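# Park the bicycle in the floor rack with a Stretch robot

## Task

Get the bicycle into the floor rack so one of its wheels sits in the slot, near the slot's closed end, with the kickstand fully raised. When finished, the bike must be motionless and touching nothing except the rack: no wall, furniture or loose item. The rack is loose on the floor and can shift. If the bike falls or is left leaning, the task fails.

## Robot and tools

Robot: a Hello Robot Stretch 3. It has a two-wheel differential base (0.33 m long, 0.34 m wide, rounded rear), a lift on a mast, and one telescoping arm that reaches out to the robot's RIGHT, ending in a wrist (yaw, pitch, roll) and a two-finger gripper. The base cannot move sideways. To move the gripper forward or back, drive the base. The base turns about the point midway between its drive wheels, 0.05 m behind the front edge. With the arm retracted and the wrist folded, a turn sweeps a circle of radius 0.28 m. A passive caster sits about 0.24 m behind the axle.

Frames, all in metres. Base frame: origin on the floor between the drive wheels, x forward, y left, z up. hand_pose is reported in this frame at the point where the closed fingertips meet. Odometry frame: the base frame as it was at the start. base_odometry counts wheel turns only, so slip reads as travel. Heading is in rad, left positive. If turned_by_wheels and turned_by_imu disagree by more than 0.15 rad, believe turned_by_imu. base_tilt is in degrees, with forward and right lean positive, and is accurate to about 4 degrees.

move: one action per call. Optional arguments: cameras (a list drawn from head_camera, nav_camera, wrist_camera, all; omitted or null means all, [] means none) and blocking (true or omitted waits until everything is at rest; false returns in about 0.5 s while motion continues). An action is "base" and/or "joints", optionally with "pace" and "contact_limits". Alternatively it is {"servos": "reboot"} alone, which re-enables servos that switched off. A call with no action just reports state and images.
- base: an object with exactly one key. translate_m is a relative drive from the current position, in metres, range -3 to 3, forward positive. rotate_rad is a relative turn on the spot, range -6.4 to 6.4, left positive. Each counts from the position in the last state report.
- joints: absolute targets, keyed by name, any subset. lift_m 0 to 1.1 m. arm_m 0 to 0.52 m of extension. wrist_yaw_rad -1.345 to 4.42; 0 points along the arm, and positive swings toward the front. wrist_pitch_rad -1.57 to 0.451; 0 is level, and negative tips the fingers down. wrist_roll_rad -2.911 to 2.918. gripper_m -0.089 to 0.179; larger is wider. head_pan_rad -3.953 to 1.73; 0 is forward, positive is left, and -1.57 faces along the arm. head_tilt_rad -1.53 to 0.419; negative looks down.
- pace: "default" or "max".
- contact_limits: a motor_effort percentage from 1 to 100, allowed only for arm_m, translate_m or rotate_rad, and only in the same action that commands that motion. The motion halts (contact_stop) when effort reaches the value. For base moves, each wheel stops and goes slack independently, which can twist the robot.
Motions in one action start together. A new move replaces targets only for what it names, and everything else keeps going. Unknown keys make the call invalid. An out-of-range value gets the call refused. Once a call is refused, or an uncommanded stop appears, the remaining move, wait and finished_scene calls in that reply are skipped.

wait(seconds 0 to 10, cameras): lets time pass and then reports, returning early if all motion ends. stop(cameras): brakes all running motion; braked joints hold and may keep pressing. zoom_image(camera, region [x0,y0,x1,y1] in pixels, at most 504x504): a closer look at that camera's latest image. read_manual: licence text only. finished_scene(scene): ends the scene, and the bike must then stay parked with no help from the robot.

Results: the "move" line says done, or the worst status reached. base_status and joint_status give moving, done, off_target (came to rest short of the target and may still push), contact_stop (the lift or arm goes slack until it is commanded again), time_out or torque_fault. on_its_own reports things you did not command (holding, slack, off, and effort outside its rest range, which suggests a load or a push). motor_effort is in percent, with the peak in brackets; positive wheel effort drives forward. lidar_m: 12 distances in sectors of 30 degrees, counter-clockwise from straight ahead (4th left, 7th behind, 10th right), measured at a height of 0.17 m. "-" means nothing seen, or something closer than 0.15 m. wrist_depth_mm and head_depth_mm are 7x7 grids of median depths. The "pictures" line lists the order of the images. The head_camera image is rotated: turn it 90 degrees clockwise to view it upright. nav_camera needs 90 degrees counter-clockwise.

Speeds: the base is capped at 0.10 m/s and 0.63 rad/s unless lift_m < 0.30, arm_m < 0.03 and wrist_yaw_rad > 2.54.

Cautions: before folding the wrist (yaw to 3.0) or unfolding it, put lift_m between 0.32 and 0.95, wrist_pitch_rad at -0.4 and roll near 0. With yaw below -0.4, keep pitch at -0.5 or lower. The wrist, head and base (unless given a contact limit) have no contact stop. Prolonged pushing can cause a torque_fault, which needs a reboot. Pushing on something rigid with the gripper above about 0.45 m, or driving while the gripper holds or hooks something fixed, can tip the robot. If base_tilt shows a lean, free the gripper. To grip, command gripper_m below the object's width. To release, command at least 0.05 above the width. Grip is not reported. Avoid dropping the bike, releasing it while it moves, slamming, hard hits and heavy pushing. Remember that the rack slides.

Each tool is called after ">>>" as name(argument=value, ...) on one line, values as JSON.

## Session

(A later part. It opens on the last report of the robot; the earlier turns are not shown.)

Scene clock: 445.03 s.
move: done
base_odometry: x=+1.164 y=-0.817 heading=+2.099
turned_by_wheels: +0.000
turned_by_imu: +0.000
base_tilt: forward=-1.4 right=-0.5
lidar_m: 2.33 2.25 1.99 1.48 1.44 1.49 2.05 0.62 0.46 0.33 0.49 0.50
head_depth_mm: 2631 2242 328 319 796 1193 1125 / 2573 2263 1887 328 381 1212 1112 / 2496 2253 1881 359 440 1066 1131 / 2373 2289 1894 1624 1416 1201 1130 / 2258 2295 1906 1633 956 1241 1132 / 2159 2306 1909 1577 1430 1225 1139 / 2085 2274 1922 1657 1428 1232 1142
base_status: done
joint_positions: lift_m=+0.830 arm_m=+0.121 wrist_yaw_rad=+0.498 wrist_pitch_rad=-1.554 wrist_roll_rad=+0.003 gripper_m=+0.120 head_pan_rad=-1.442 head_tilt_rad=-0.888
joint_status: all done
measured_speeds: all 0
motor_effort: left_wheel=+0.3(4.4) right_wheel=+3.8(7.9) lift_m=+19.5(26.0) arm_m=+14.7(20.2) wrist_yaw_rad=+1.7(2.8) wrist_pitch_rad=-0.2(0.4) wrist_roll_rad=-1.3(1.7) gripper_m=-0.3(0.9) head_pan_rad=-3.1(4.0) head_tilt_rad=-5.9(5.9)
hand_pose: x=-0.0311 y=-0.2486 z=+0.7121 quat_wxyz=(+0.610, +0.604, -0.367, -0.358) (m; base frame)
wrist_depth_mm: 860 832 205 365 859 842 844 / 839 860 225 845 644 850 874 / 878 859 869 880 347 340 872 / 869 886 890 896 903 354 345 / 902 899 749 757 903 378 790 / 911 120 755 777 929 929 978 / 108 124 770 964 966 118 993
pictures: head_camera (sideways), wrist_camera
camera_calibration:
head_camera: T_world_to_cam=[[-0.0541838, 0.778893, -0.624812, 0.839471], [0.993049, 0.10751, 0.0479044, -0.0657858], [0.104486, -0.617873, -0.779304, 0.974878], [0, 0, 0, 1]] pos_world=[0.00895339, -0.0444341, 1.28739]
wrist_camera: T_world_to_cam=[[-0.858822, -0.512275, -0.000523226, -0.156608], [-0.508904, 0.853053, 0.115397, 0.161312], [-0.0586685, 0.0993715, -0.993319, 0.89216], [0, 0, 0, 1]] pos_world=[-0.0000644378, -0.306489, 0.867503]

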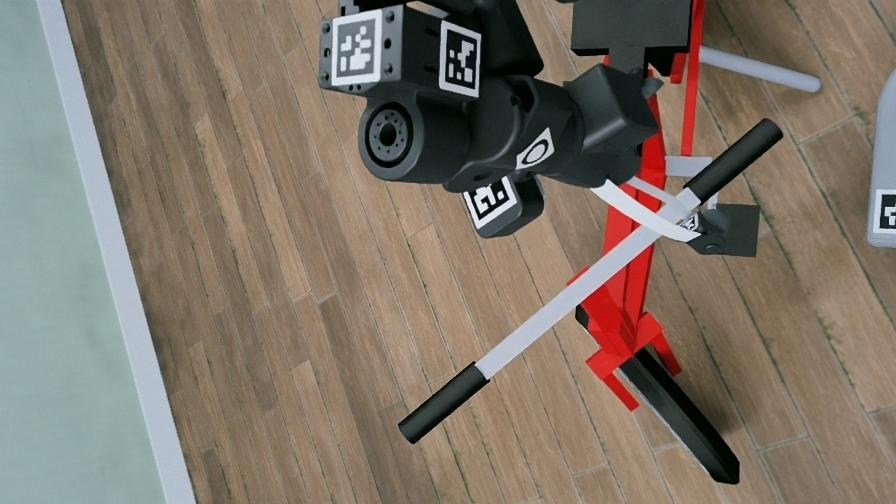

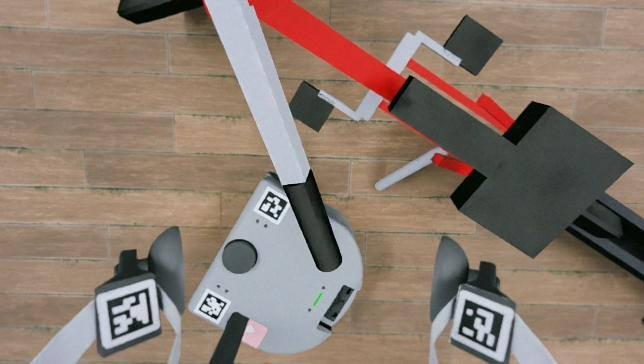

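>>> move(joints={"lift_m": 0.75}, cameras=["head_camera","wrist_camera"])

Scene clock: 450.17 s.
move: done
base_odometry: x=+1.164 y=-0.817 heading=+2.099
turned_by_wheels: +0.000
turned_by_imu: +0.000
base_tilt: forward=-1.3 right=-0.5
lidar_m: 2.33 2.25 1.99 1.48 1.44 1.49 2.05 0.62 0.46 0.33 0.49 0.50
head_depth_mm: 2627 2227 1862 389 368 1074 1104 / 2561 2242 1856 389 405 1193 1108 / 2492 2259 1906 1614 453 659 1125 / 2386 2266 1890 1622 1386 1204 1131 / 2263 2304 1911 1632 950 1245 1132 / 2181 2298 1930 1568 1425 1225 1137 / 2102 2265 1938 1639 1427 1232 1139
base_status: not commanded
joint_positions: lift_m=+0.750 arm_m=+0.121 wrist_yaw_rad=+0.498 wrist_pitch_rad=-1.554 wrist_roll_rad=+0.003 gripper_m=+0.120 head_pan_rad=-1.442 head_tilt_rad=-0.888
joint_status: all done
measured_speeds: all 0
motor_effort: left_wheel=+0.0(0.8) right_wheel=+4.0(4.1) lift_m=+18.1(22.9) arm_m=+9.2(12.6) wrist_yaw_rad=+1.1(3.6) wrist_pitch_rad=-0.1(0.5) wrist_roll_rad=-1.3(1.6) gripper_m=+0.0(1.2) head_pan_rad=-3.4(3.8) head_tilt_rad=-4.6(6.0)
hand_pose: x=-0.0311 y=-0.2486 z=+0.6321 quat_wxyz=(+0.610, +0.604, -0.367, -0.358) (m; base frame)
wrist_depth_mm: 758 775 135 284 752 550 768 / 770 768 146 765 301 782 783 / 769 771 161 780 780 261 254 / 811 797 808 800 782 300 262 / 824 825 844 219 834 299 277 / 826 120 690 235 832 860 867 / 108 123 689 680 860 117 873
pictures: head_camera (sideways), wrist_camera
camera_calibration:
head_camera: T_world_to_cam=[[-0.0541837, 0.778893, -0.624812, 0.839471], [0.993049, 0.107509, 0.0479044, -0.0657858], [0.104486, -0.617873, -0.779304, 0.974878], [0, 0, 0, 1]] pos_world=[0.00895339, -0.0444341, 1.28739]
wrist_camera: T_world_to_cam=[[-0.858822, -0.512274, -0.000523233, -0.15665], [-0.508904, 0.853053, 0.115397, 0.170543], [-0.0586685, 0.0993716, -0.993319, 0.812694], [0, 0, 0, 1]] pos_world=[-0.000064451, -0.306489, 0.787503]

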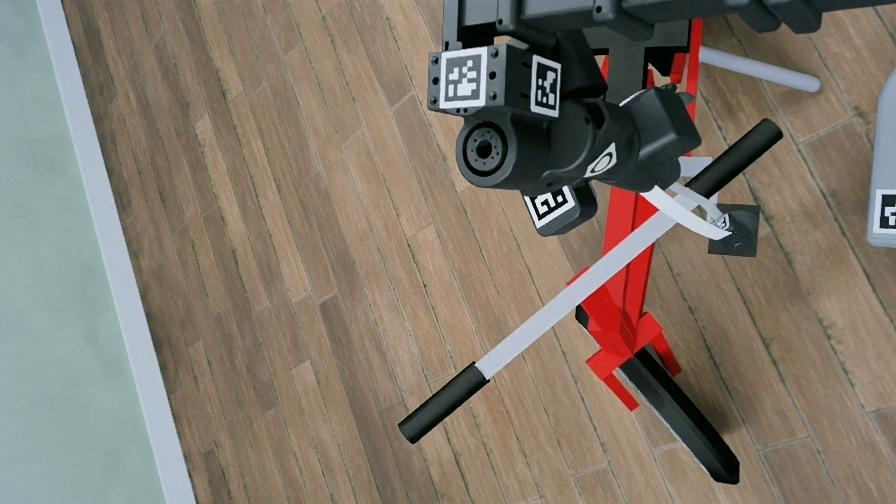

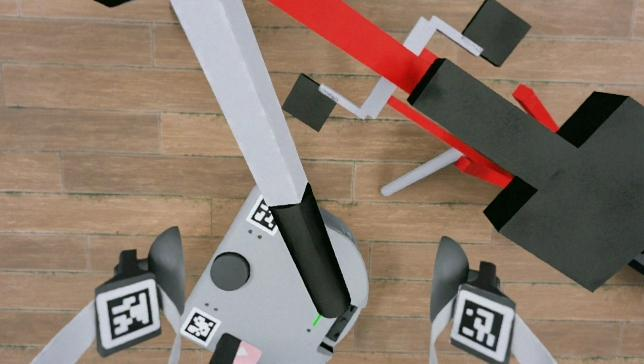

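>>> move(joints={"lift_m": 0.71, "gripper_m": 0.07}, cameras=["wrist_camera"])

Scene clock: 455.90 s.
move: done
base_odometry: x=+1.164 y=-0.817 heading=+2.099
turned_by_wheels: +0.000
turned_by_imu: +0.000
base_tilt: forward=-1.3 right=-0.5
lidar_m: 2.33 2.25 1.99 1.48 1.45 1.49 2.05 0.62 0.46 0.33 0.49 0.50
head_depth_mm: 2634 2235 1864 1593 392 371 345 / 2577 2249 1859 1603 418 1198 1106 / 2501 2285 1881 1622 455 629 1126 / 2370 2271 1916 1625 1410 1220 1131 / 2280 2295 1911 1636 953 1247 1137 / 2177 2300 1919 1578 1428 1226 1142 / 2103 2267 1928 1646 1427 1236 1141
base_status: not commanded
joint_positions: lift_m=+0.710 arm_m=+0.121 wrist_yaw_rad=+0.498 wrist_pitch_rad=-1.554 wrist_roll_rad=+0.003 gripper_m=+0.070 head_pan_rad=-1.442 head_tilt_rad=-0.888
joint_status: all done
measured_speeds: all 0
motor_effort: left_wheel=+0.2(0.6) right_wheel=+3.9(4.1) lift_m=+18.8(23.8) arm_m=+5.5(6.9) wrist_yaw_rad=+1.8(3.3) wrist_pitch_rad=-0.4(0.5) wrist_roll_rad=-1.1(1.5) gripper_m=+0.8(80.3) head_pan_rad=-3.5(4.2) head_tilt_rad=-5.1(5.6)
hand_pose: x=-0.0311 y=-0.2486 z=+0.5921 quat_wxyz=(+0.610, +0.604, -0.367, -0.358) (m; base frame)
wrist_depth_mm: 720 101 108 726 262 506 752 / 722 739 111 734 264 215 751 / 746 760 120 753 762 221 218 / 753 761 134 775 789 586 224 / 808 778 148 158 803 779 238 / 805 792 143 164 144 798 249 / 811 113 644 195 126 820 828
pictures: wrist_camera
camera_calibration:
wrist_camera: T_world_to_cam=[[-0.858822, -0.512275, -0.000523225, -0.156671], [-0.508904, 0.853053, 0.115397, 0.17516], [-0.0586685, 0.0993715, -0.993319, 0.772956], [0, 0, 0, 1]] pos_world=[-0.0000644306, -0.306489, 0.747497]

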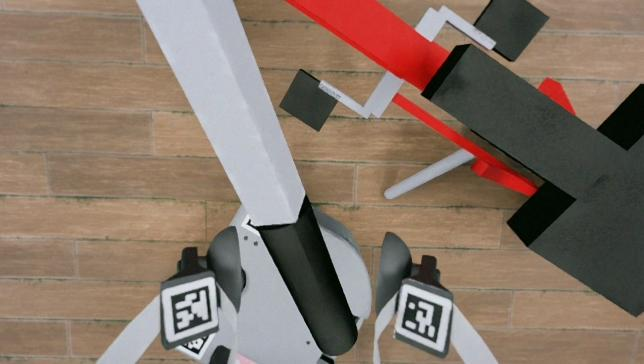

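>>> move(joints={"arm_m": 0.10, "wrist_yaw_rad": 0.35}, base={"translate_m": 0.06}, cameras=["head_camera","wrist_camera"])

>>> move(joints={"arm_m": 0.07, "wrist_yaw_rad": 0.2}, base={"translate_m": 0.06}, cameras=["head_camera","wrist_camera"])

Scene clock: 462.87 s.
move: done
base_odometry: x=+1.133 y=-0.765 heading=+2.098
turned_by_wheels: +0.000
turned_by_imu: +0.000
base_tilt: forward=-1.3 right=-0.5
lidar_m: 2.28 2.20 2.03 1.51 1.47 1.52 2.09 0.58 0.38 0.33 0.46 0.49
head_depth_mm: 2599 2252 1858 1601 389 371 335 / 2542 2263 1891 1599 399 636 1106 / 2473 2259 1906 1607 435 496 1129 / 2354 2276 1886 1616 839 1244 1132 / 2213 2316 1908 1567 1412 1243 1133 / 2149 2296 1927 1641 1427 1232 1134 / 2060 2236 1926 1645 1441 1267 1143
base_status: done
joint_positions: lift_m=+0.710 arm_m=+0.100 wrist_yaw_rad=+0.351 wrist_pitch_rad=-1.556 wrist_roll_rad=+0.004 gripper_m=+0.070 head_pan_rad=-1.442 head_tilt_rad=-0.888
joint_status: all done
measured_speeds: all 0
motor_effort: left_wheel=-2.0(4.7) right_wheel=+11.8(12.1) lift_m=+21.7(22.5) arm_m=-9.5(20.8) wrist_yaw_rad=-1.5(3.9) wrist_pitch_rad=+0.2(0.5) wrist_roll_rad=-1.4(1.8) gripper_m=-3.1(3.8) head_pan_rad=-3.2(4.0) head_tilt_rad=-5.2(5.7)
hand_pose: x=-0.0286 y=-0.2259 z=+0.5921 quat_wxyz=(+0.582, +0.576, -0.410, -0.402) (m; base frame)
wrist_depth_mm: 709 720 722 94 251 269 743 / 717 725 721 102 726 243 214 / 738 722 742 - 770 746 225 / 756 759 760 125 773 769 270 / 772 797 630 615 789 821 802 / 776 811 602 635 143 808 802 / 792 113 637 657 129 833 823
pictures: head_camera (sideways), wrist_camera
camera_calibration:
head_camera: T_world_to_cam=[[-0.0541801, 0.778931, -0.624764, 0.839409], [0.993051, 0.107496, 0.0479032, -0.0657841], [0.104473, -0.617827, -0.779342, 0.974928], [0, 0, 0, 1]] pos_world=[0.00895279, -0.0444333, 1.28739]
wrist_camera: T_world_to_cam=[[-0.925004, -0.379957, -0.00060703, -0.114859], [-0.377406, 0.918606, 0.117165, 0.174595], [-0.0439599, 0.108607, -0.993112, 0.773268], [0, 0, 0, 1]] pos_world=[-0.00635947, -0.288008, 0.747416]

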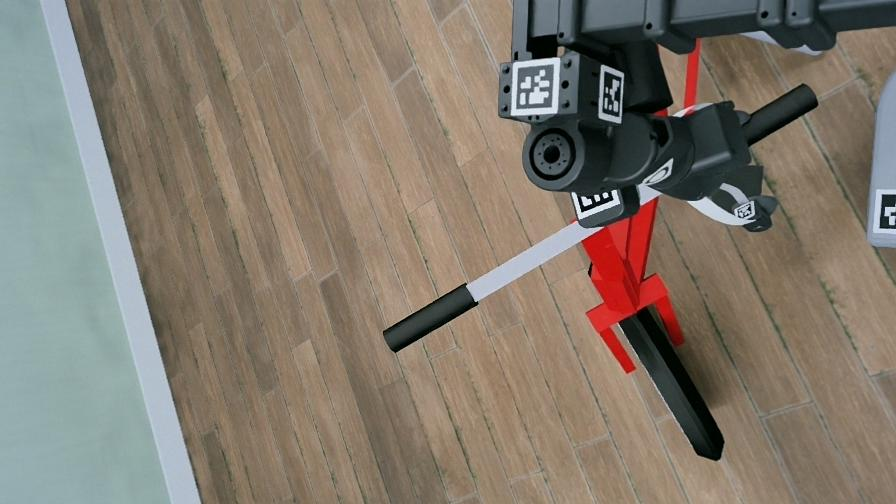

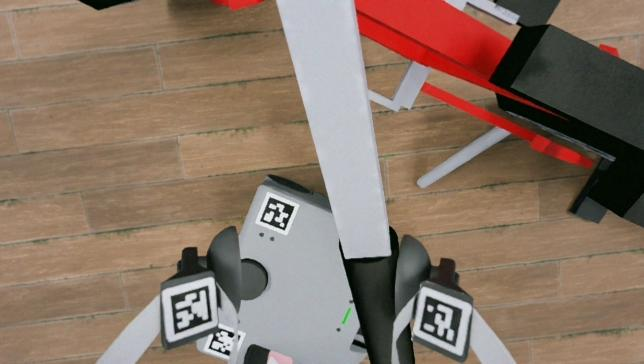

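Scene clock: 464.57 s.
move: done
base_odometry: x=+1.103 y=-0.713 heading=+2.098
turned_by_wheels: +0.000
turned_by_imu: +0.000
base_tilt: forward=-1.3 right=-0.5
lidar_m: 2.22 2.15 2.07 1.54 1.50 1.55 2.13 0.59 0.34 0.34 0.45 2.35
head_depth_mm: 2590 2245 1885 1603 387 370 335 / 2568 2262 1868 1605 384 404 1094 / 2452 2273 1889 1578 674 444 1116 / 2293 2294 1892 1613 1418 1241 1112 / 2237 2282 1926 1631 1421 1233 1130 / 2126 2268 1913 1629 1428 1233 1140 / 2047 2231 1924 1645 1430 1272 1141
base_status: done
joint_positions: lift_m=+0.710 arm_m=+0.070 wrist_yaw_rad=+0.204 wrist_pitch_rad=-1.556 wrist_roll_rad=+0.001 gripper_m=+0.070 head_pan_rad=-1.442 head_tilt_rad=-0.888
joint_status: all done
measured_speeds: all 0
motor_effort: left_wheel=-0.6(4.9) right_wheel=+14.0(14.6) lift_m=+17.5(22.8) arm_m=-13.0(22.6) wrist_yaw_rad=-3.5(8.2) wrist_pitch_rad=+0.0(3.7) wrist_roll_rad=-0.9(1.8) gripper_m=-7.8(7.9) head_pan_rad=-3.1(4.0) head_tilt_rad=-4.7(5.8)
hand_pose: x=-0.0257 y=-0.1951 z=+0.5922 quat_wxyz=(+0.551, +0.545, -0.450, -0.443) (m; base frame)
wrist_depth_mm: 707 721 723 713 97 259 229 / 741 747 726 739 103 584 440 / 739 751 752 755 112 780 767 / 747 774 759 689 118 789 805 / 769 782 791 613 133 778 808 / 785 797 592 649 139 816 812 / 794 113 641 632 158 119 841
pictures: head_camera (sideways), wrist_camera
camera_calibration:
head_camera: T_world_to_cam=[[-0.0541653, 0.778933, -0.624764, 0.839408], [0.993053, 0.107477, 0.0479031, -0.0657841], [0.104461, -0.617829, -0.779343, 0.974929], [0, 0, 0, 1]] pos_world=[0.00895194, -0.0444333, 1.28739]
wrist_camera: T_world_to_cam=[[-0.969811, -0.243858, -0.000556494, -0.075142], [-0.24225, 0.963147, 0.116885, 0.159739], [-0.0279674, 0.113491, -0.993145, 0.771453], [0, 0, 0, 1]] pos_world=[-0.0126014, -0.259729, 0.747452]

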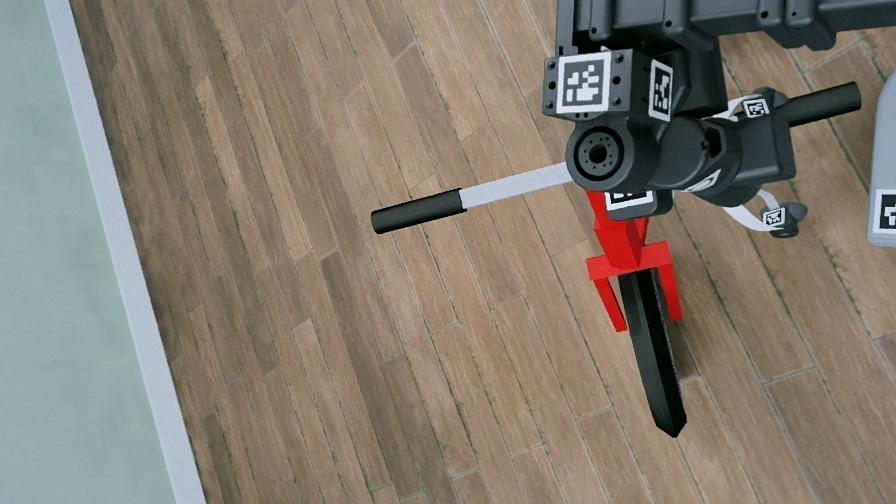

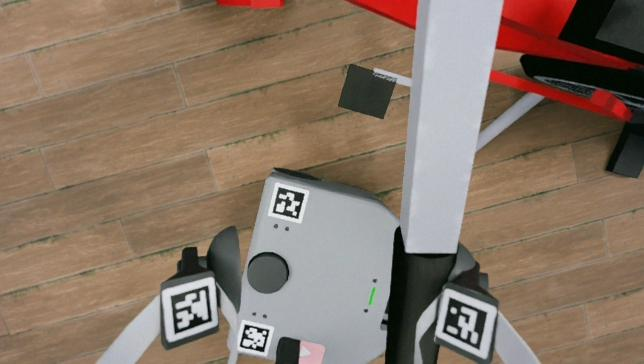

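>>> move(joints={"arm_m": 0.06, "wrist_yaw_rad": 0.0}, base={"translate_m": 0.06}, cameras=["all"])

Scene clock: 472.17 s.
move: done
base_odometry: x=+1.073 y=-0.661 heading=+2.098
turned_by_wheels: +0.000
turned_by_imu: -0.043
base_tilt: forward=-1.3 right=-0.5
lidar_m: 2.20 2.10 2.16 1.59 1.52 1.56 2.07 0.65 0.35 0.35 0.44 2.29
head_depth_mm: 2634 2236 1862 1592 383 360 335 / 2565 2239 1876 1602 392 393 601 / 2478 2252 1901 1541 1383 407 1093 / 2341 2288 1894 1633 1415 1235 1114 / 2209 2299 1897 1624 1427 1226 1136 / 2147 2286 1921 1633 1434 1238 1139 / 2013 2209 1911 1644 1426 1275 1144
base_status: done
joint_positions: lift_m=+0.710 arm_m=+0.060 wrist_yaw_rad=+0.003 wrist_pitch_rad=-1.556 wrist_roll_rad=+0.010 gripper_m=+0.070 head_pan_rad=-1.442 head_tilt_rad=-0.889
joint_status: all done
measured_speeds: all 0
motor_effort: left_wheel=+0.9(4.2) right_wheel=+15.4(17.4) lift_m=+12.4(13.4) arm_m=-6.8(18.6) wrist_yaw_rad=-2.6(9.5) wrist_pitch_rad=+0.1(2.3) wrist_roll_rad=-3.8(4.0) gripper_m=-12.3(13.0) head_pan_rad=-3.4(3.7) head_tilt_rad=-4.3(5.8)
hand_pose: x=-0.0217 y=-0.1845 z=+0.5921 quat_wxyz=(+0.502, +0.494, -0.505, -0.499) (m; base frame)
wrist_depth_mm: 717 724 709 733 114 569 731 / 729 722 756 747 115 589 761 / 739 740 756 768 119 762 769 / 750 765 750 611 121 772 810 / 786 797 773 611 132 805 809 / 778 786 626 614 142 813 832 / 791 113 825 655 158 117 848
pictures: head_camera (sideways), nav_camera (sideways), wrist_camera
camera_calibration:
head_camera: T_world_to_cam=[[-0.0540242, 0.778979, -0.624719, 0.839349], [0.993073, 0.107288, 0.0479019, -0.0657826], [0.10434, -0.617804, -0.779379, 0.974977], [0, 0, 0, 1]] pos_world=[0.00894352, -0.044433, 1.28738]
nav_camera: T_world_to_cam=[[0.104083, -0.772355, 0.626606, -0.772218], [-0.985408, -0.165395, -0.0401834, 0.110871], [0.134673, -0.61328, -0.7783, 0.968076], [0, 0, 0, 1]] pos_world=[0.0592544, 0.0156127, 1.24178]
wrist_camera: T_world_to_cam=[[-0.999367, -0.0355711, -0.000691989, -0.0307525], [-0.0354072, 0.992485, 0.11713, 0.160319], [-0.00347967, 0.117081, -0.993116, 0.771519], [0, 0, 0, 1]] pos_world=[-0.0223719, -0.250538, 0.747409]

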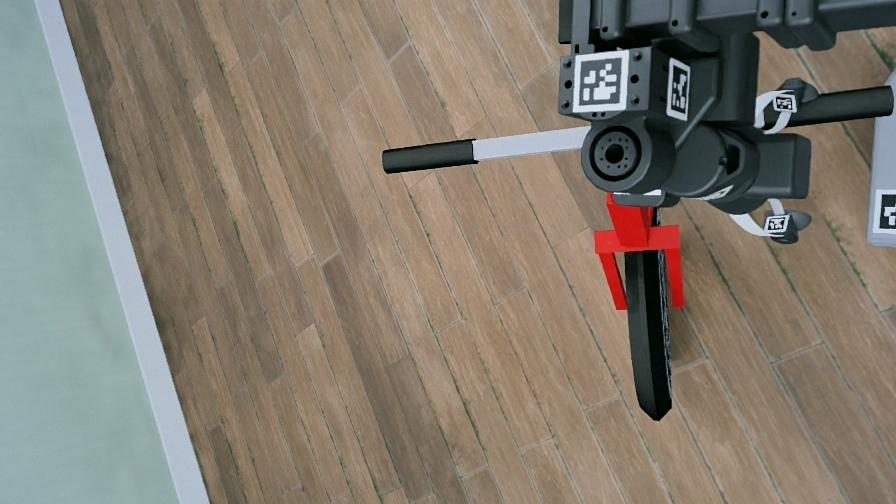

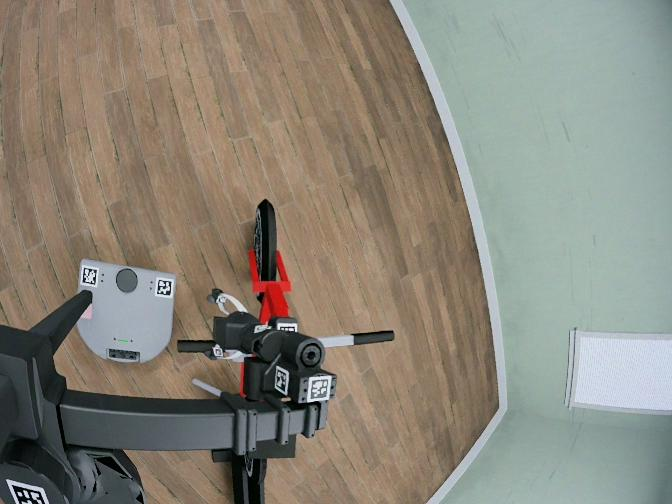

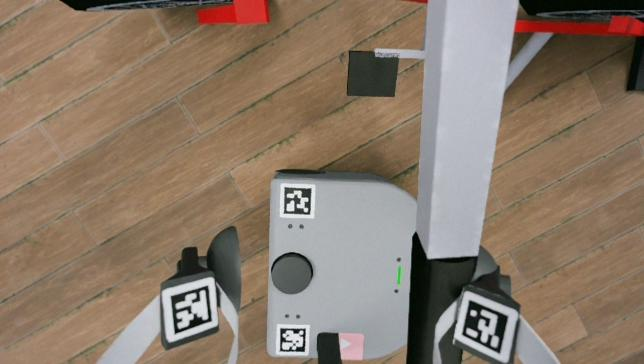

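>>> move(joints={"lift_m": 0.9, "gripper_m": 0.12}, cameras=[])

>>> move(joints={"arm_m": 0.24, "head_pan_rad": -1.8, "head_tilt_rad": -0.8}, cameras=["all"])

Scene clock: 480.43 s.
move: done
base_odometry: x=+1.073 y=-0.661 heading=+2.098
turned_by_wheels: +0.000
turned_by_imu: +0.001
base_tilt: forward=-1.3 right=-0.4
lidar_m: 2.20 2.10 2.17 1.59 1.52 1.56 2.08 0.61 0.35 0.35 0.39 2.29
head_depth_mm: 2621 2238 1950 - - 963 1121 / 2548 2260 1929 - - 311 1125 / 2486 2247 1884 1613 334 349 1128 / 2329 2289 1896 1556 1404 973 1136 / 2226 2295 1908 1630 1426 1180 1134 / 2118 2290 1903 1640 1423 1265 1138 / 2017 2226 1938 1651 1423 1266 1142
base_status: not commanded
joint_positions: lift_m=+0.900 arm_m=+0.060 wrist_yaw_rad=+0.002 wrist_pitch_rad=-1.549 wrist_roll_rad=-0.002 gripper_m=+0.120 head_pan_rad=-1.442 head_tilt_rad=-0.889
joint_status: all done
measured_speeds: all 0
motor_effort: left_wheel=+0.8(1.7) right_wheel=+1.8(15.3) lift_m=+33.3(39.6) arm_m=-13.8(16.9) wrist_yaw_rad=-1.5(4.9) wrist_pitch_rad=-0.9(6.7) wrist_roll_rad=+0.8(3.8) gripper_m=+0.2(81.2) head_pan_rad=-3.0(4.1) head_tilt_rad=-4.8(5.9)
hand_pose: x=-0.0217 y=-0.1865 z=+0.7820 quat_wxyz=(+0.507, +0.496, -0.504, -0.494) (m; base frame)
wrist_depth_mm: 883 900 912 404 436 405 392 / 901 923 939 934 746 944 415 / 946 955 948 934 967 960 988 / 944 970 964 805 994 971 - / 986 957 - 803 892 992 995 / 983 120 971 865 819 - - / 108 - - - - 118 -
pictures: none
No camera images: "cameras" was empty.

Scene clock: 483.00 s.
move: done
base_odometry: x=+1.073 y=-0.661 heading=+2.098
turned_by_wheels: +0.000
turned_by_imu: +0.000
base_tilt: forward=-1.3 right=-0.4
lidar_m: 2.20 2.10 2.15 1.59 1.52 1.56 2.08 0.61 0.35 0.34 0.39 2.29
head_depth_mm: 2590 2598 2067 - - 1218 1137 / 2767 2615 - - 1185 1110 1149 / 3035 361 298 1700 1490 1059 1128 / 2972 363 377 1755 1432 992 1129 / 2705 348 372 416 1510 936 1156 / 2455 2433 381 1645 665 1290 1042 / 2272 2462 2171 1763 1488 1312 1149
base_status: not commanded
joint_positions: lift_m=+0.900 arm_m=+0.240 wrist_yaw_rad=+0.001 wrist_pitch_rad=-1.550 wrist_roll_rad=-0.002 gripper_m=+0.120 head_pan_rad=-1.792 head_tilt_rad=-0.803
joint_status: all done
measured_speeds: all 0
motor_effort: left_wheel=+1.2(1.5) right_wheel=+1.9(2.2) lift_m=+33.2(34.3) arm_m=+15.6(22.9) wrist_yaw_rad=+0.7(2.5) wrist_pitch_rad=-0.9(1.4) wrist_roll_rad=+0.7(0.8) gripper_m=-0.1(1.2) head_pan_rad=-3.0(7.1) head_tilt_rad=+1.1(3.4)
hand_pose: x=-0.0216 y=-0.3662 z=+0.7820 quat_wxyz=(+0.506, +0.495, -0.504, -0.494) (m; base frame)
wrist_depth_mm: 903 171 910 924 915 905 915 / 926 184 745 960 914 941 944 / 927 971 208 628 706 622 403 / 958 934 981 265 998 421 419 / - 973 968 830 981 - - / 1000 121 - 824 306 - - / 108 - - 879 886 117 -
pictures: head_camera (sideways), nav_camera (sideways), wrist_camera
camera_calibration:
head_camera: T_world_to_cam=[[0.203954, 0.695657, -0.688814, 0.921292], [0.970604, -0.235533, 0.0495174, -0.0677542], [-0.127791, -0.678665, -0.723245, 0.903396], [0, 0, 0, 1]] pos_world=[-0.00669261, -0.043759, 1.29133]
nav_camera: T_world_to_cam=[[-0.154621, -0.706436, 0.690681, -0.854132], [-0.983129, 0.179167, -0.036837, 0.106505], [-0.0977244, -0.684724, -0.72222, 0.896567], [0, 0, 0, 1]] pos_world=[0.0602574, -0.00857031, 1.24138]
wrist_camera: T_world_to_cam=[[-0.998935, -0.0461464, -0.000226769, -0.0412678], [-0.0458875, 0.992788, 0.110756, 0.323264], [-0.00488584, 0.110648, -0.993848, 0.979557], [0, 0, 0, 1]] pos_world=[-0.0216041, -0.431223, 0.937718]

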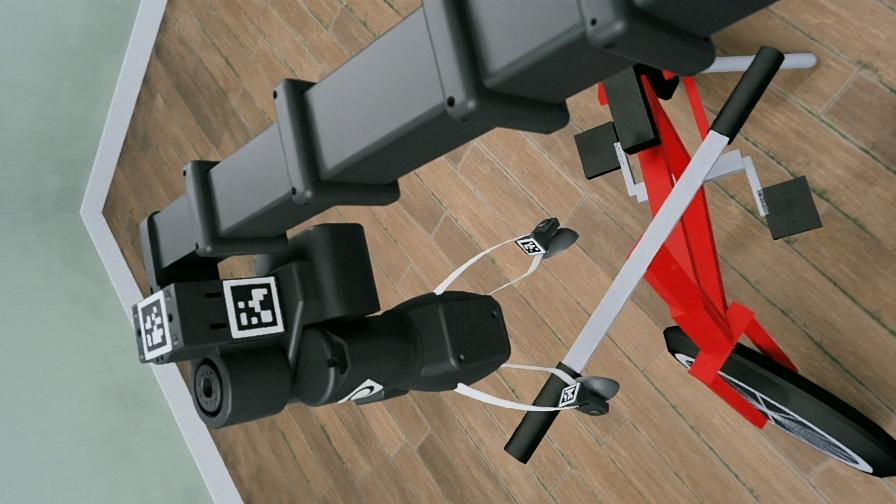

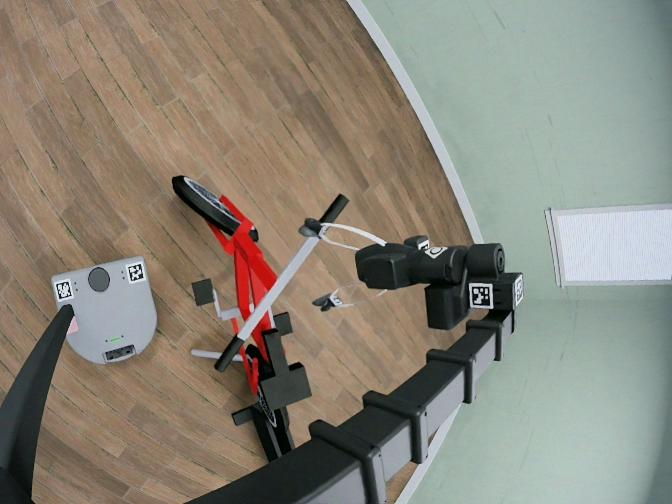

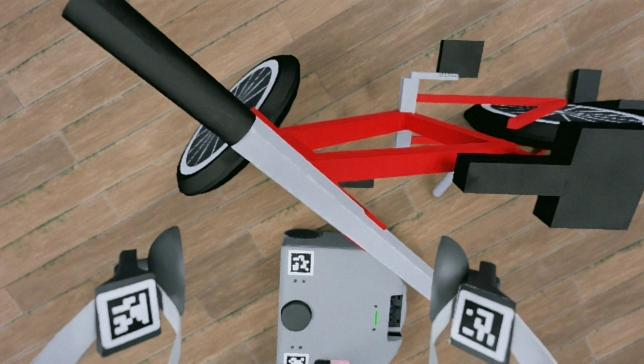

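>>> move(base={"rotate_rad": 0.04}, cameras=[])

>>> move(base={"translate_m": -0.06}, joints={"wrist_yaw_rad": 0.76, "head_pan_rad": -1.5, "head_tilt_rad": -0.9}, cameras=["all"])

Scene clock: 503.00 s.
move: done
base_odometry: x=+1.073 y=-0.661 heading=+2.138
turned_by_wheels: +0.040
turned_by_imu: +0.039
base_tilt: forward=-1.3 right=-0.5
lidar_m: 2.18 2.10 2.12 1.57 1.52 1.57 2.16 0.56 0.34 0.36 0.39 2.32
head_depth_mm: 2670 2601 2083 - - 1213 1127 / 2854 2623 - - 1188 993 1144 / 3068 361 298 1695 1491 1058 1114 / 2799 363 377 1734 1428 972 1157 / 2598 348 373 417 1474 949 1158 / 2379 2426 380 1654 1410 1317 1055 / 2216 2419 2153 1774 1506 1319 1168
base_status: done
joint_positions: lift_m=+0.900 arm_m=+0.240 wrist_yaw_rad=+0.001 wrist_pitch_rad=-1.550 wrist_roll_rad=-0.002 gripper_m=+0.120 head_pan_rad=-1.792 head_tilt_rad=-0.803
joint_status: not commanded
measured_speeds: all 0
motor_effort: left_wheel=-3.3(6.1) right_wheel=+4.0(5.8) lift_m=+30.6(31.2) arm_m=+14.7(16.0) wrist_yaw_rad=-1.1(1.6) wrist_pitch_rad=-1.1(1.3) wrist_roll_rad=+0.4(0.9) gripper_m=+0.1(1.0) head_pan_rad=-3.3(3.8) head_tilt_rad=+1.8(2.6)
hand_pose: x=-0.0216 y=-0.3662 z=+0.7820 quat_wxyz=(+0.506, +0.495, -0.504, -0.494) (m; base frame)
wrist_depth_mm: 912 166 916 872 930 898 900 / 894 920 188 946 938 913 949 / 946 937 209 621 734 747 630 / 977 936 971 248 945 424 415 / 977 968 1000 866 968 987 445 / - 120 - 843 840 994 - / 107 - - 878 863 117 -
pictures: none
No camera images: "cameras" was empty.

Scene clock: 504.70 s.
move: done
base_odometry: x=+1.105 y=-0.712 heading=+2.138
turned_by_wheels: +0.000
turned_by_imu: +0.000
base_tilt: forward=-1.3 right=-0.4
lidar_m: 2.23 2.15 2.07 1.54 1.50 1.54 2.12 0.59 0.34 0.33 0.43 0.44
head_depth_mm: 2653 319 1855 1587 1159 1111 1123 / 330 349 409 1535 1403 1088 1125 / 2448 358 411 1520 1400 1197 1130 / 2394 2276 1778 1617 816 1238 1136 / 2280 2292 1910 1560 1424 1206 1132 / 2169 2301 1927 1625 1430 1207 1143 / 2068 2225 1931 1639 1430 1272 1137
base_status: done
joint_positions: lift_m=+0.900 arm_m=+0.240 wrist_yaw_rad=+0.758 wrist_pitch_rad=-1.550 wrist_roll_rad=-0.002 gripper_m=+0.120 head_pan_rad=-1.508 head_tilt_rad=-0.888
joint_status: all done
measured_speeds: all 0
motor_effort: left_wheel=-3.4(8.3) right_wheel=-0.5(4.3) lift_m=+29.3(30.8) arm_m=+15.0(15.6) wrist_yaw_rad=+1.9(3.7) wrist_pitch_rad=-0.9(1.4) wrist_roll_rad=+0.4(0.8) gripper_m=+0.7(1.1) head_pan_rad=+3.9(6.2) head_tilt_rad=-5.0(7.2)
hand_pose: x=-0.0344 y=-0.3715 z=+0.7820 quat_wxyz=(+0.653, +0.647, -0.285, -0.272) (m; base frame)
wrist_depth_mm: 912 882 199 905 912 949 947 / 913 917 217 925 958 933 966 / 902 944 938 598 974 928 964 / 946 947 987 448 767 974 - / 963 954 818 997 492 - - / 986 120 849 - 437 978 - / 108 123 830 - - 116 -
pictures: head_camera (sideways), nav_camera (sideways), wrist_camera
camera_calibration:
head_camera: T_world_to_cam=[[-0.00256828, 0.780699, -0.624902, 0.839274], [0.997984, 0.0416296, 0.0479069, -0.065819], [0.0634153, -0.623519, -0.779232, 0.975035], [0, 0, 0, 1]] pos_world=[0.00600973, -0.0445272, 1.2874]
nav_camera: T_world_to_cam=[[0.0529551, -0.777387, 0.626789, -0.772145], [-0.994165, -0.100114, -0.0401746, 0.110913], [0.0939813, -0.621004, -0.778153, 0.968133], [0, 0, 0, 1]] pos_world=[0.0601685, 0.0120621, 1.24178]
wrist_camera: T_world_to_cam=[[-0.694544, -0.71945, -0.000226779, -0.293948], [-0.715041, 0.690253, 0.110756, 0.192493], [-0.0795268, 0.0770869, -0.993848, 0.965042], [0, 0, 0, 1]] pos_world=[0.0102272, -0.418742, 0.937718]

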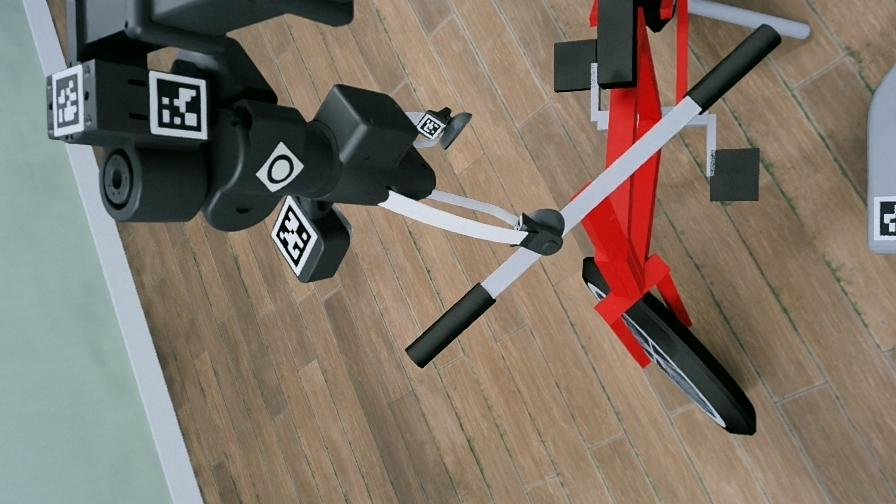

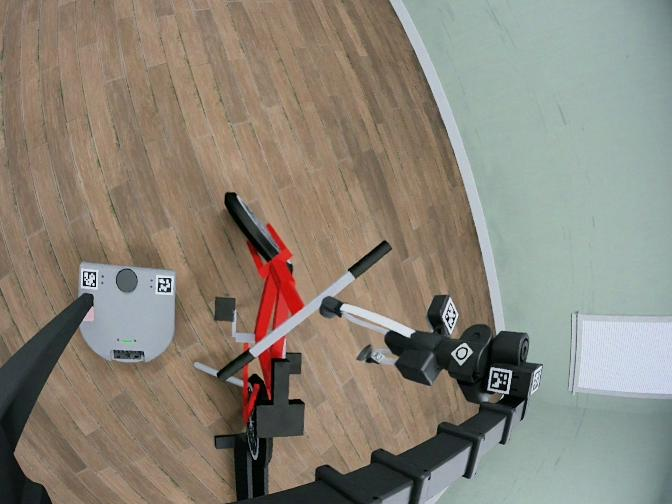

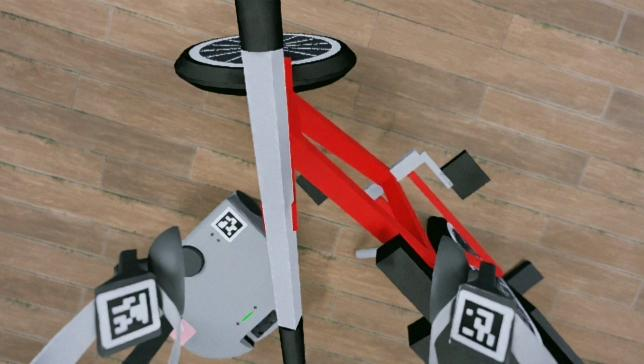

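>>> move(base={"translate_m": 0.028}, joints={"arm_m": 0.231, "wrist_yaw_rad": 0.84}, cameras=[])

>>> move(joints={"lift_m": 0.805}, cameras=["head_camera","wrist_camera"])

Scene clock: 511.97 s.
move: done
base_odometry: x=+1.090 y=-0.688 heading=+2.138
turned_by_wheels: +0.000
turned_by_imu: +0.000
base_tilt: forward=-1.4 right=-0.5
lidar_m: 2.20 2.12 2.09 1.56 1.51 1.55 2.14 0.59 0.34 0.34 0.41 2.33
head_depth_mm: 2680 317 1879 1598 1156 1086 1122 / 330 339 403 1539 1406 1187 1126 / 2494 347 406 609 823 1212 1126 / 2370 2274 476 1638 1082 1230 1134 / 2244 2304 1912 1597 1414 1199 1134 / 2160 2292 1912 1635 1437 1247 1142 / 2051 2240 1922 1636 1439 1270 1149
base_status: done
joint_positions: lift_m=+0.900 arm_m=+0.231 wrist_yaw_rad=+0.838 wrist_pitch_rad=-1.550 wrist_roll_rad=-0.002 gripper_m=+0.120 head_pan_rad=-1.508 head_tilt_rad=-0.888
joint_status: all done
measured_speeds: all 0
motor_effort: left_wheel=-0.8(3.7) right_wheel=+3.7(7.3) lift_m=+27.0(28.3) arm_m=-14.6(20.7) wrist_yaw_rad=+2.1(3.4) wrist_pitch_rad=-1.0(1.2) wrist_roll_rad=+0.6(0.8) gripper_m=+0.1(1.0) head_pan_rad=+3.6(4.9) head_tilt_rad=-5.4(5.7)
hand_pose: x=-0.0355 y=-0.3636 z=+0.7820 quat_wxyz=(+0.663, +0.658, -0.259, -0.246) (m; base frame)
wrist_depth_mm: 931 887 915 194 924 918 943 / 937 906 920 211 951 939 958 / 939 951 940 571 951 958 985 / 964 964 968 432 987 - 985 / - - 815 472 630 993 992 / 983 121 807 982 446 - - / 108 124 911 - - 117 -
pictures: none
No camera images: "cameras" was empty.

Scene clock: 513.67 s.
move: done
base_odometry: x=+1.090 y=-0.688 heading=+2.138
turned_by_wheels: +0.000
turned_by_imu: +0.000
base_tilt: forward=-1.3 right=-0.5
lidar_m: 2.21 2.13 2.09 1.55 1.51 1.56 2.14 0.59 0.34 0.34 0.41 2.34
head_depth_mm: 2661 2252 373 334 794 998 1120 / 2633 2261 415 1516 1412 1195 1125 / 2502 2253 426 492 822 1210 1130 / 2414 2263 1903 676 1078 1219 1135 / 2256 2284 1897 1595 1424 1207 1130 / 2156 2328 1932 1634 1426 1249 1138 / 2066 2216 1912 1652 1425 1265 1142
base_status: not commanded
joint_positions: lift_m=+0.805 arm_m=+0.231 wrist_yaw_rad=+0.838 wrist_pitch_rad=-1.550 wrist_roll_rad=-0.002 gripper_m=+0.120 head_pan_rad=-1.508 head_tilt_rad=-0.888
joint_status: all done
measured_speeds: all 0
motor_effort: left_wheel=-0.4(1.2) right_wheel=+3.6(3.8) lift_m=+18.6(27.1) arm_m=-12.5(14.9) wrist_yaw_rad=+2.7(3.3) wrist_pitch_rad=-1.2(1.3) wrist_roll_rad=+0.4(0.8) gripper_m=+0.1(1.1) head_pan_rad=+3.9(4.7) head_tilt_rad=-5.3(5.8)
hand_pose: x=-0.0355 y=-0.3636 z=+0.6870 quat_wxyz=(+0.663, +0.658, -0.259, -0.246) (m; base frame)
wrist_depth_mm: 820 817 809 114 831 836 834 / 822 825 844 122 851 833 874 / 869 824 848 138 858 868 878 / 860 850 870 151 863 851 894 / 877 864 713 168 381 899 895 / 886 120 728 195 831 916 924 / 107 124 750 907 929 115 943
pictures: head_camera (sideways), wrist_camera
camera_calibration:
head_camera: T_world_to_cam=[[-0.00258639, 0.780778, -0.624803, 0.839145], [0.997984, 0.0416403, 0.0479042, -0.0658155], [0.0634196, -0.623419, -0.779311, 0.975138], [0, 0, 0, 1]] pos_world=[0.00601036, -0.0445254, 1.28739]
wrist_camera: T_world_to_cam=[[-0.634809, -0.772669, -0.000228305, -0.30622], [-0.767929, 0.630881, 0.110789, 0.173316], [-0.0854594, 0.0705053, -0.993844, 0.86733], [0, 0, 0, 1]] pos_world=[0.0128247, -0.4071, 0.84272]

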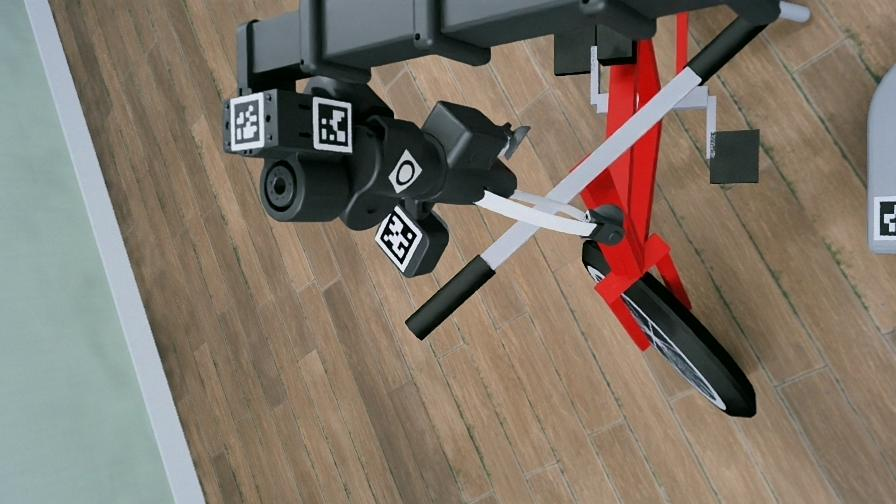

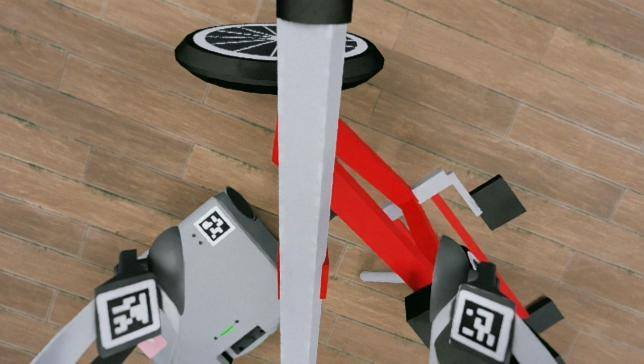

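>>> move(joints={"lift_m": 0.79}, cameras=[])

>>> move(joints={"gripper_m": -0.03}, cameras=["wrist_camera"])

Scene clock: 518.43 s.
move: done
base_odometry: x=+1.090 y=-0.688 heading=+2.138
turned_by_wheels: +0.000
turned_by_imu: +0.000
base_tilt: forward=-1.3 right=-0.4
lidar_m: 2.20 2.13 2.09 1.55 1.51 1.56 2.15 0.59 0.34 0.34 0.41 2.33
head_depth_mm: 2685 2227 401 351 328 661 1122 / 2591 2266 426 1520 1406 1191 1128 / 2515 2276 439 494 687 1218 1130 / 2395 2273 1899 676 1080 1221 1130 / 2249 2291 1908 1594 1432 1209 1135 / 2152 2310 1936 1652 1430 1250 1138 / 2057 2241 1934 1647 1428 1267 1141
base_status: not commanded
joint_positions: lift_m=+0.790 arm_m=+0.231 wrist_yaw_rad=+0.838 wrist_pitch_rad=-1.550 wrist_roll_rad=-0.002 gripper_m=+0.120 head_pan_rad=-1.508 head_tilt_rad=-0.888
joint_status: all done
measured_speeds: all 0
motor_effort: left_wheel=-0.6(1.3) right_wheel=+3.5(3.8) lift_m=+18.5(23.7) arm_m=-9.0(10.5) wrist_yaw_rad=+3.0(3.0) wrist_pitch_rad=-0.9(1.3) wrist_roll_rad=+0.7(0.9) gripper_m=+0.4(1.2) head_pan_rad=+4.0(4.5) head_tilt_rad=-4.8(5.9)
hand_pose: x=-0.0355 y=-0.3636 z=+0.6720 quat_wxyz=(+0.663, +0.658, -0.259, -0.246) (m; base frame)
wrist_depth_mm: 806 800 807 99 812 851 825 / 796 827 - 108 816 835 842 / 803 826 843 124 867 859 873 / 857 849 846 138 843 885 849 / 846 847 688 149 360 874 883 / 862 121 742 184 375 891 884 / 108 123 730 925 950 116 927
pictures: none
No camera images: "cameras" was empty.

Scene clock: 520.47 s.
move: done
base_odometry: x=+1.090 y=-0.688 heading=+2.138
turned_by_wheels: +0.000
turned_by_imu: +0.000
base_tilt: forward=-1.4 right=-0.5
lidar_m: 2.20 2.13 2.10 1.55 1.51 1.56 2.14 0.59 0.34 0.34 0.41 2.33
head_depth_mm: 2708 2232 400 350 329 663 1119 / 2630 2249 416 1524 1404 1186 1121 / 2565 2279 437 493 673 1224 1120 / 2382 2275 1874 674 1399 1208 1132 / 2262 2304 1904 1586 1420 1205 1129 / 2149 2295 1921 1632 1426 1251 1131 / 2040 2255 1896 1651 1437 1273 1142
base_status: not commanded
joint_positions: lift_m=+0.790 arm_m=+0.231 wrist_yaw_rad=+0.838 wrist_pitch_rad=-1.549 wrist_roll_rad=-0.002 gripper_m=-0.029 head_pan_rad=-1.508 head_tilt_rad=-0.888
joint_status: all done
measured_speeds: all 0
motor_effort: left_wheel=-0.7(1.3) right_wheel=+1.8(3.8) lift_m=+23.7(23.7) arm_m=-7.5(9.5) wrist_yaw_rad=+2.9(3.5) wrist_pitch_rad=-1.2(1.4) wrist_roll_rad=+0.4(0.9) gripper_m=-16.6(89.9) head_pan_rad=+4.1(4.8) head_tilt_rad=-5.5(5.8)
hand_pose: x=-0.0354 y=-0.3637 z=+0.6720 quat_wxyz=(+0.663, +0.658, -0.259, -0.246) (m; base frame)
wrist_depth_mm: 799 797 810 99 816 804 825 / 807 828 834 109 807 822 816 / 816 829 832 124 851 858 869 / 834 866 843 137 637 854 845 / 883 880 696 147 515 873 890 / 873 725 128 143 378 869 898 / 878 729 123 182 322 464 905
pictures: wrist_camera
camera_calibration:
wrist_camera: T_world_to_cam=[[-0.63481, -0.772668, -0.000211385, -0.306239], [-0.767958, 0.630911, 0.110418, 0.175337], [-0.0851827, 0.0702565, -0.993885, 0.852343], [0, 0, 0, 1]] pos_world=[0.0128527, -0.407126, 0.827706]

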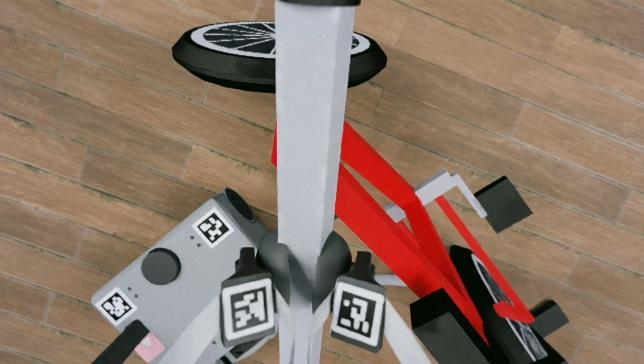

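>>> move(base={"translate_m": 0.018}, joints={"arm_m": 0.255, "wrist_yaw_rad": 0.5}, cameras=["head_camera","wrist_camera"])

>>> move(base={"translate_m": 0.018}, joints={"arm_m": 0.29, "wrist_yaw_rad": 0.2}, cameras=["head_camera","wrist_camera"])

Scene clock: 530.37 s.
move: done
base_odometry: x=+1.081 y=-0.673 heading=+2.137
turned_by_wheels: -0.001
turned_by_imu: -0.002
base_tilt: forward=-1.4 right=-0.5
lidar_m: 2.19 2.11 2.11 1.56 1.52 1.56 2.15 0.63 0.34 0.34 0.41 2.33
head_depth_mm: 2716 2230 395 351 329 664 1113 / 2571 2252 436 1564 1404 1090 1128 / 2513 2269 450 510 711 1252 1125 / 2373 2285 1896 691 1428 1239 1132 / 2272 2299 1925 1602 1433 1205 1141 / 2159 2270 1927 1632 1427 1242 1139 / 2045 2238 1942 1647 1429 1274 1147
base_status: done
joint_positions: lift_m=+0.790 arm_m=+0.255 wrist_yaw_rad=+0.508 wrist_pitch_rad=-1.557 wrist_roll_rad=-0.002 gripper_m=-0.029 head_pan_rad=-1.508 head_tilt_rad=-0.889
joint_status: all done
measured_speeds: all 0
motor_effort: left_wheel=-6.6(8.8) right_wheel=+20.1(23.1) lift_m=+17.3(37.5) arm_m=+17.4(26.8) wrist_yaw_rad=-6.3(7.9) wrist_pitch_rad=+0.3(1.3) wrist_roll_rad=+0.8(0.8) gripper_m=-13.7(17.0) head_pan_rad=+4.0(4.3) head_tilt_rad=-4.5(5.5)
hand_pose: x=-0.0316 y=-0.3821 z=+0.6722 quat_wxyz=(+0.613, +0.607, -0.361, -0.354) (m; base frame)
wrist_depth_mm: 792 795 87 795 839 802 794 / 797 797 95 838 816 822 846 / 834 835 109 468 831 830 854 / 837 836 868 138 611 837 848 / 863 838 862 135 357 617 881 / 868 890 127 142 892 340 536 / 893 915 121 176 123 333 322
pictures: head_camera (sideways), wrist_camera
camera_calibration:
head_camera: T_world_to_cam=[[-0.00259942, 0.78087, -0.624688, 0.838995], [0.997984, 0.0416426, 0.0479011, -0.0658115], [0.0634182, -0.623304, -0.779404, 0.975258], [0, 0, 0, 1]] pos_world=[0.00601064, -0.0445232, 1.28738]
wrist_camera: T_world_to_cam=[[-0.850725, -0.525611, -0.000556465, -0.230288], [-0.521996, 0.84475, 0.117977, 0.274266], [-0.06154, 0.100657, -0.993016, 0.865951], [0, 0, 0, 1]] pos_world=[0.000544576, -0.439892, 0.827418]

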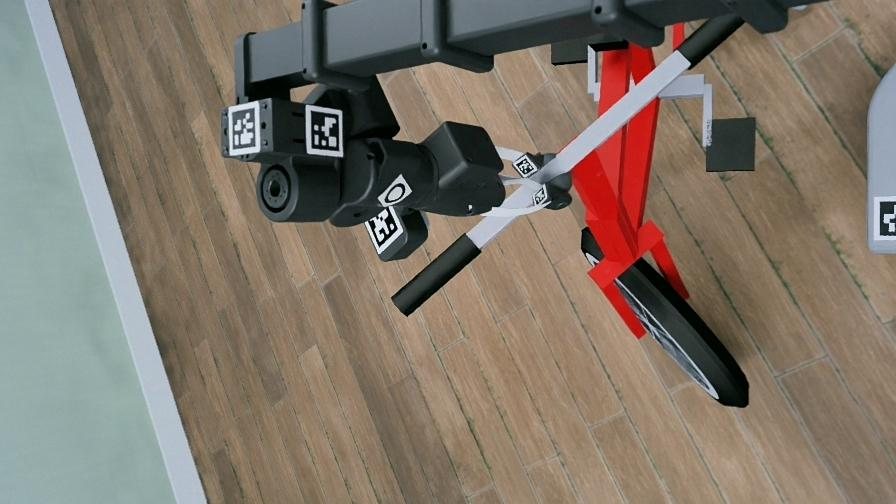

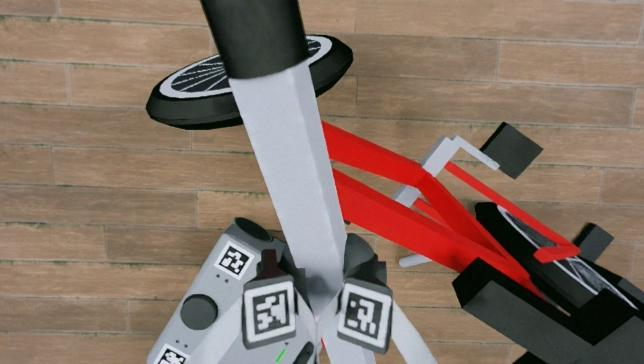

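Scene clock: 531.67 s.
move: done
base_odometry: x=+1.071 y=-0.658 heading=+2.137
turned_by_wheels: +0.000
turned_by_imu: -0.053
base_tilt: forward=-1.4 right=-0.5
lidar_m: 2.22 2.11 2.16 1.59 1.51 1.55 2.05 0.68 0.34 0.33 0.44 2.29
head_depth_mm: 2778 2240 397 344 328 1095 1116 / 2687 2253 478 1611 1408 1218 1121 / 2595 2281 478 545 832 1259 1127 / 2426 2304 1889 1526 1414 1240 1131 / 2296 2281 1911 1624 1417 1214 1137 / 2173 2299 1944 1635 1433 1231 1141 / 2082 2247 1930 1640 1433 1265 1146
base_status: done
joint_positions: lift_m=+0.790 arm_m=+0.290 wrist_yaw_rad=+0.211 wrist_pitch_rad=-1.557 wrist_roll_rad=-0.007 gripper_m=-0.029 head_pan_rad=-1.508 head_tilt_rad=-0.889
joint_status: all done
measured_speeds: all 0
motor_effort: left_wheel=-3.7(6.4) right_wheel=+14.9(22.2) lift_m=+14.4(17.1) arm_m=+19.7(24.3) wrist_yaw_rad=-9.3(11.6) wrist_pitch_rad=+0.2(0.5) wrist_roll_rad=+2.2(2.6) gripper_m=-13.0(14.6) head_pan_rad=+3.7(4.5) head_tilt_rad=-4.7(5.7)
hand_pose: x=-0.0259 y=-0.4149 z=+0.6722 quat_wxyz=(+0.555, +0.548, -0.446, -0.439) (m; base frame)
wrist_depth_mm: 802 - 92 809 793 791 840 / 796 811 97 839 840 811 829 / 836 814 105 821 822 880 850 / 842 850 116 327 566 596 631 / 831 889 876 133 882 332 321 / 874 897 128 137 882 897 319 / 928 890 122 129 172 935 923
pictures: head_camera (sideways), wrist_camera
camera_calibration:
head_camera: T_world_to_cam=[[-0.00260038, 0.780872, -0.624686, 0.838992], [0.997984, 0.0416435, 0.047901, -0.0658114], [0.0634187, -0.623302, -0.779406, 0.975261], [0, 0, 0, 1]] pos_world=[0.00601068, -0.0445232, 1.28738]
wrist_camera: T_world_to_cam=[[-0.965979, -0.25862, -0.000490562, -0.134943], [-0.256869, 0.959215, 0.118001, 0.359258], [-0.0300468, 0.114113, -0.993013, 0.87597], [0, 0, 0, 1]] pos_world=[-0.0117501, -0.479464, 0.827391]

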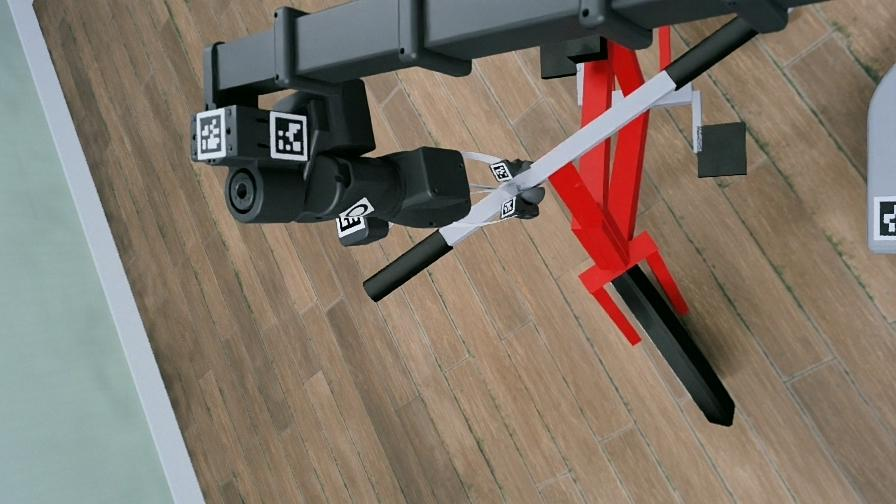

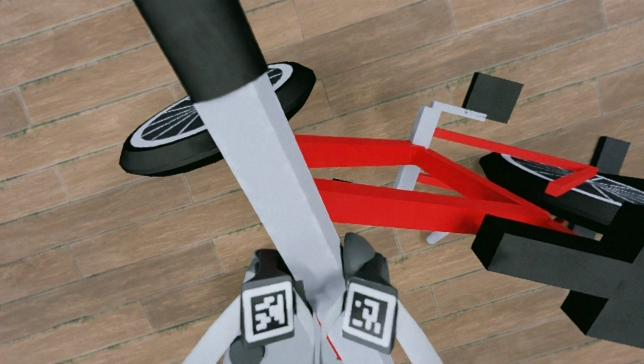

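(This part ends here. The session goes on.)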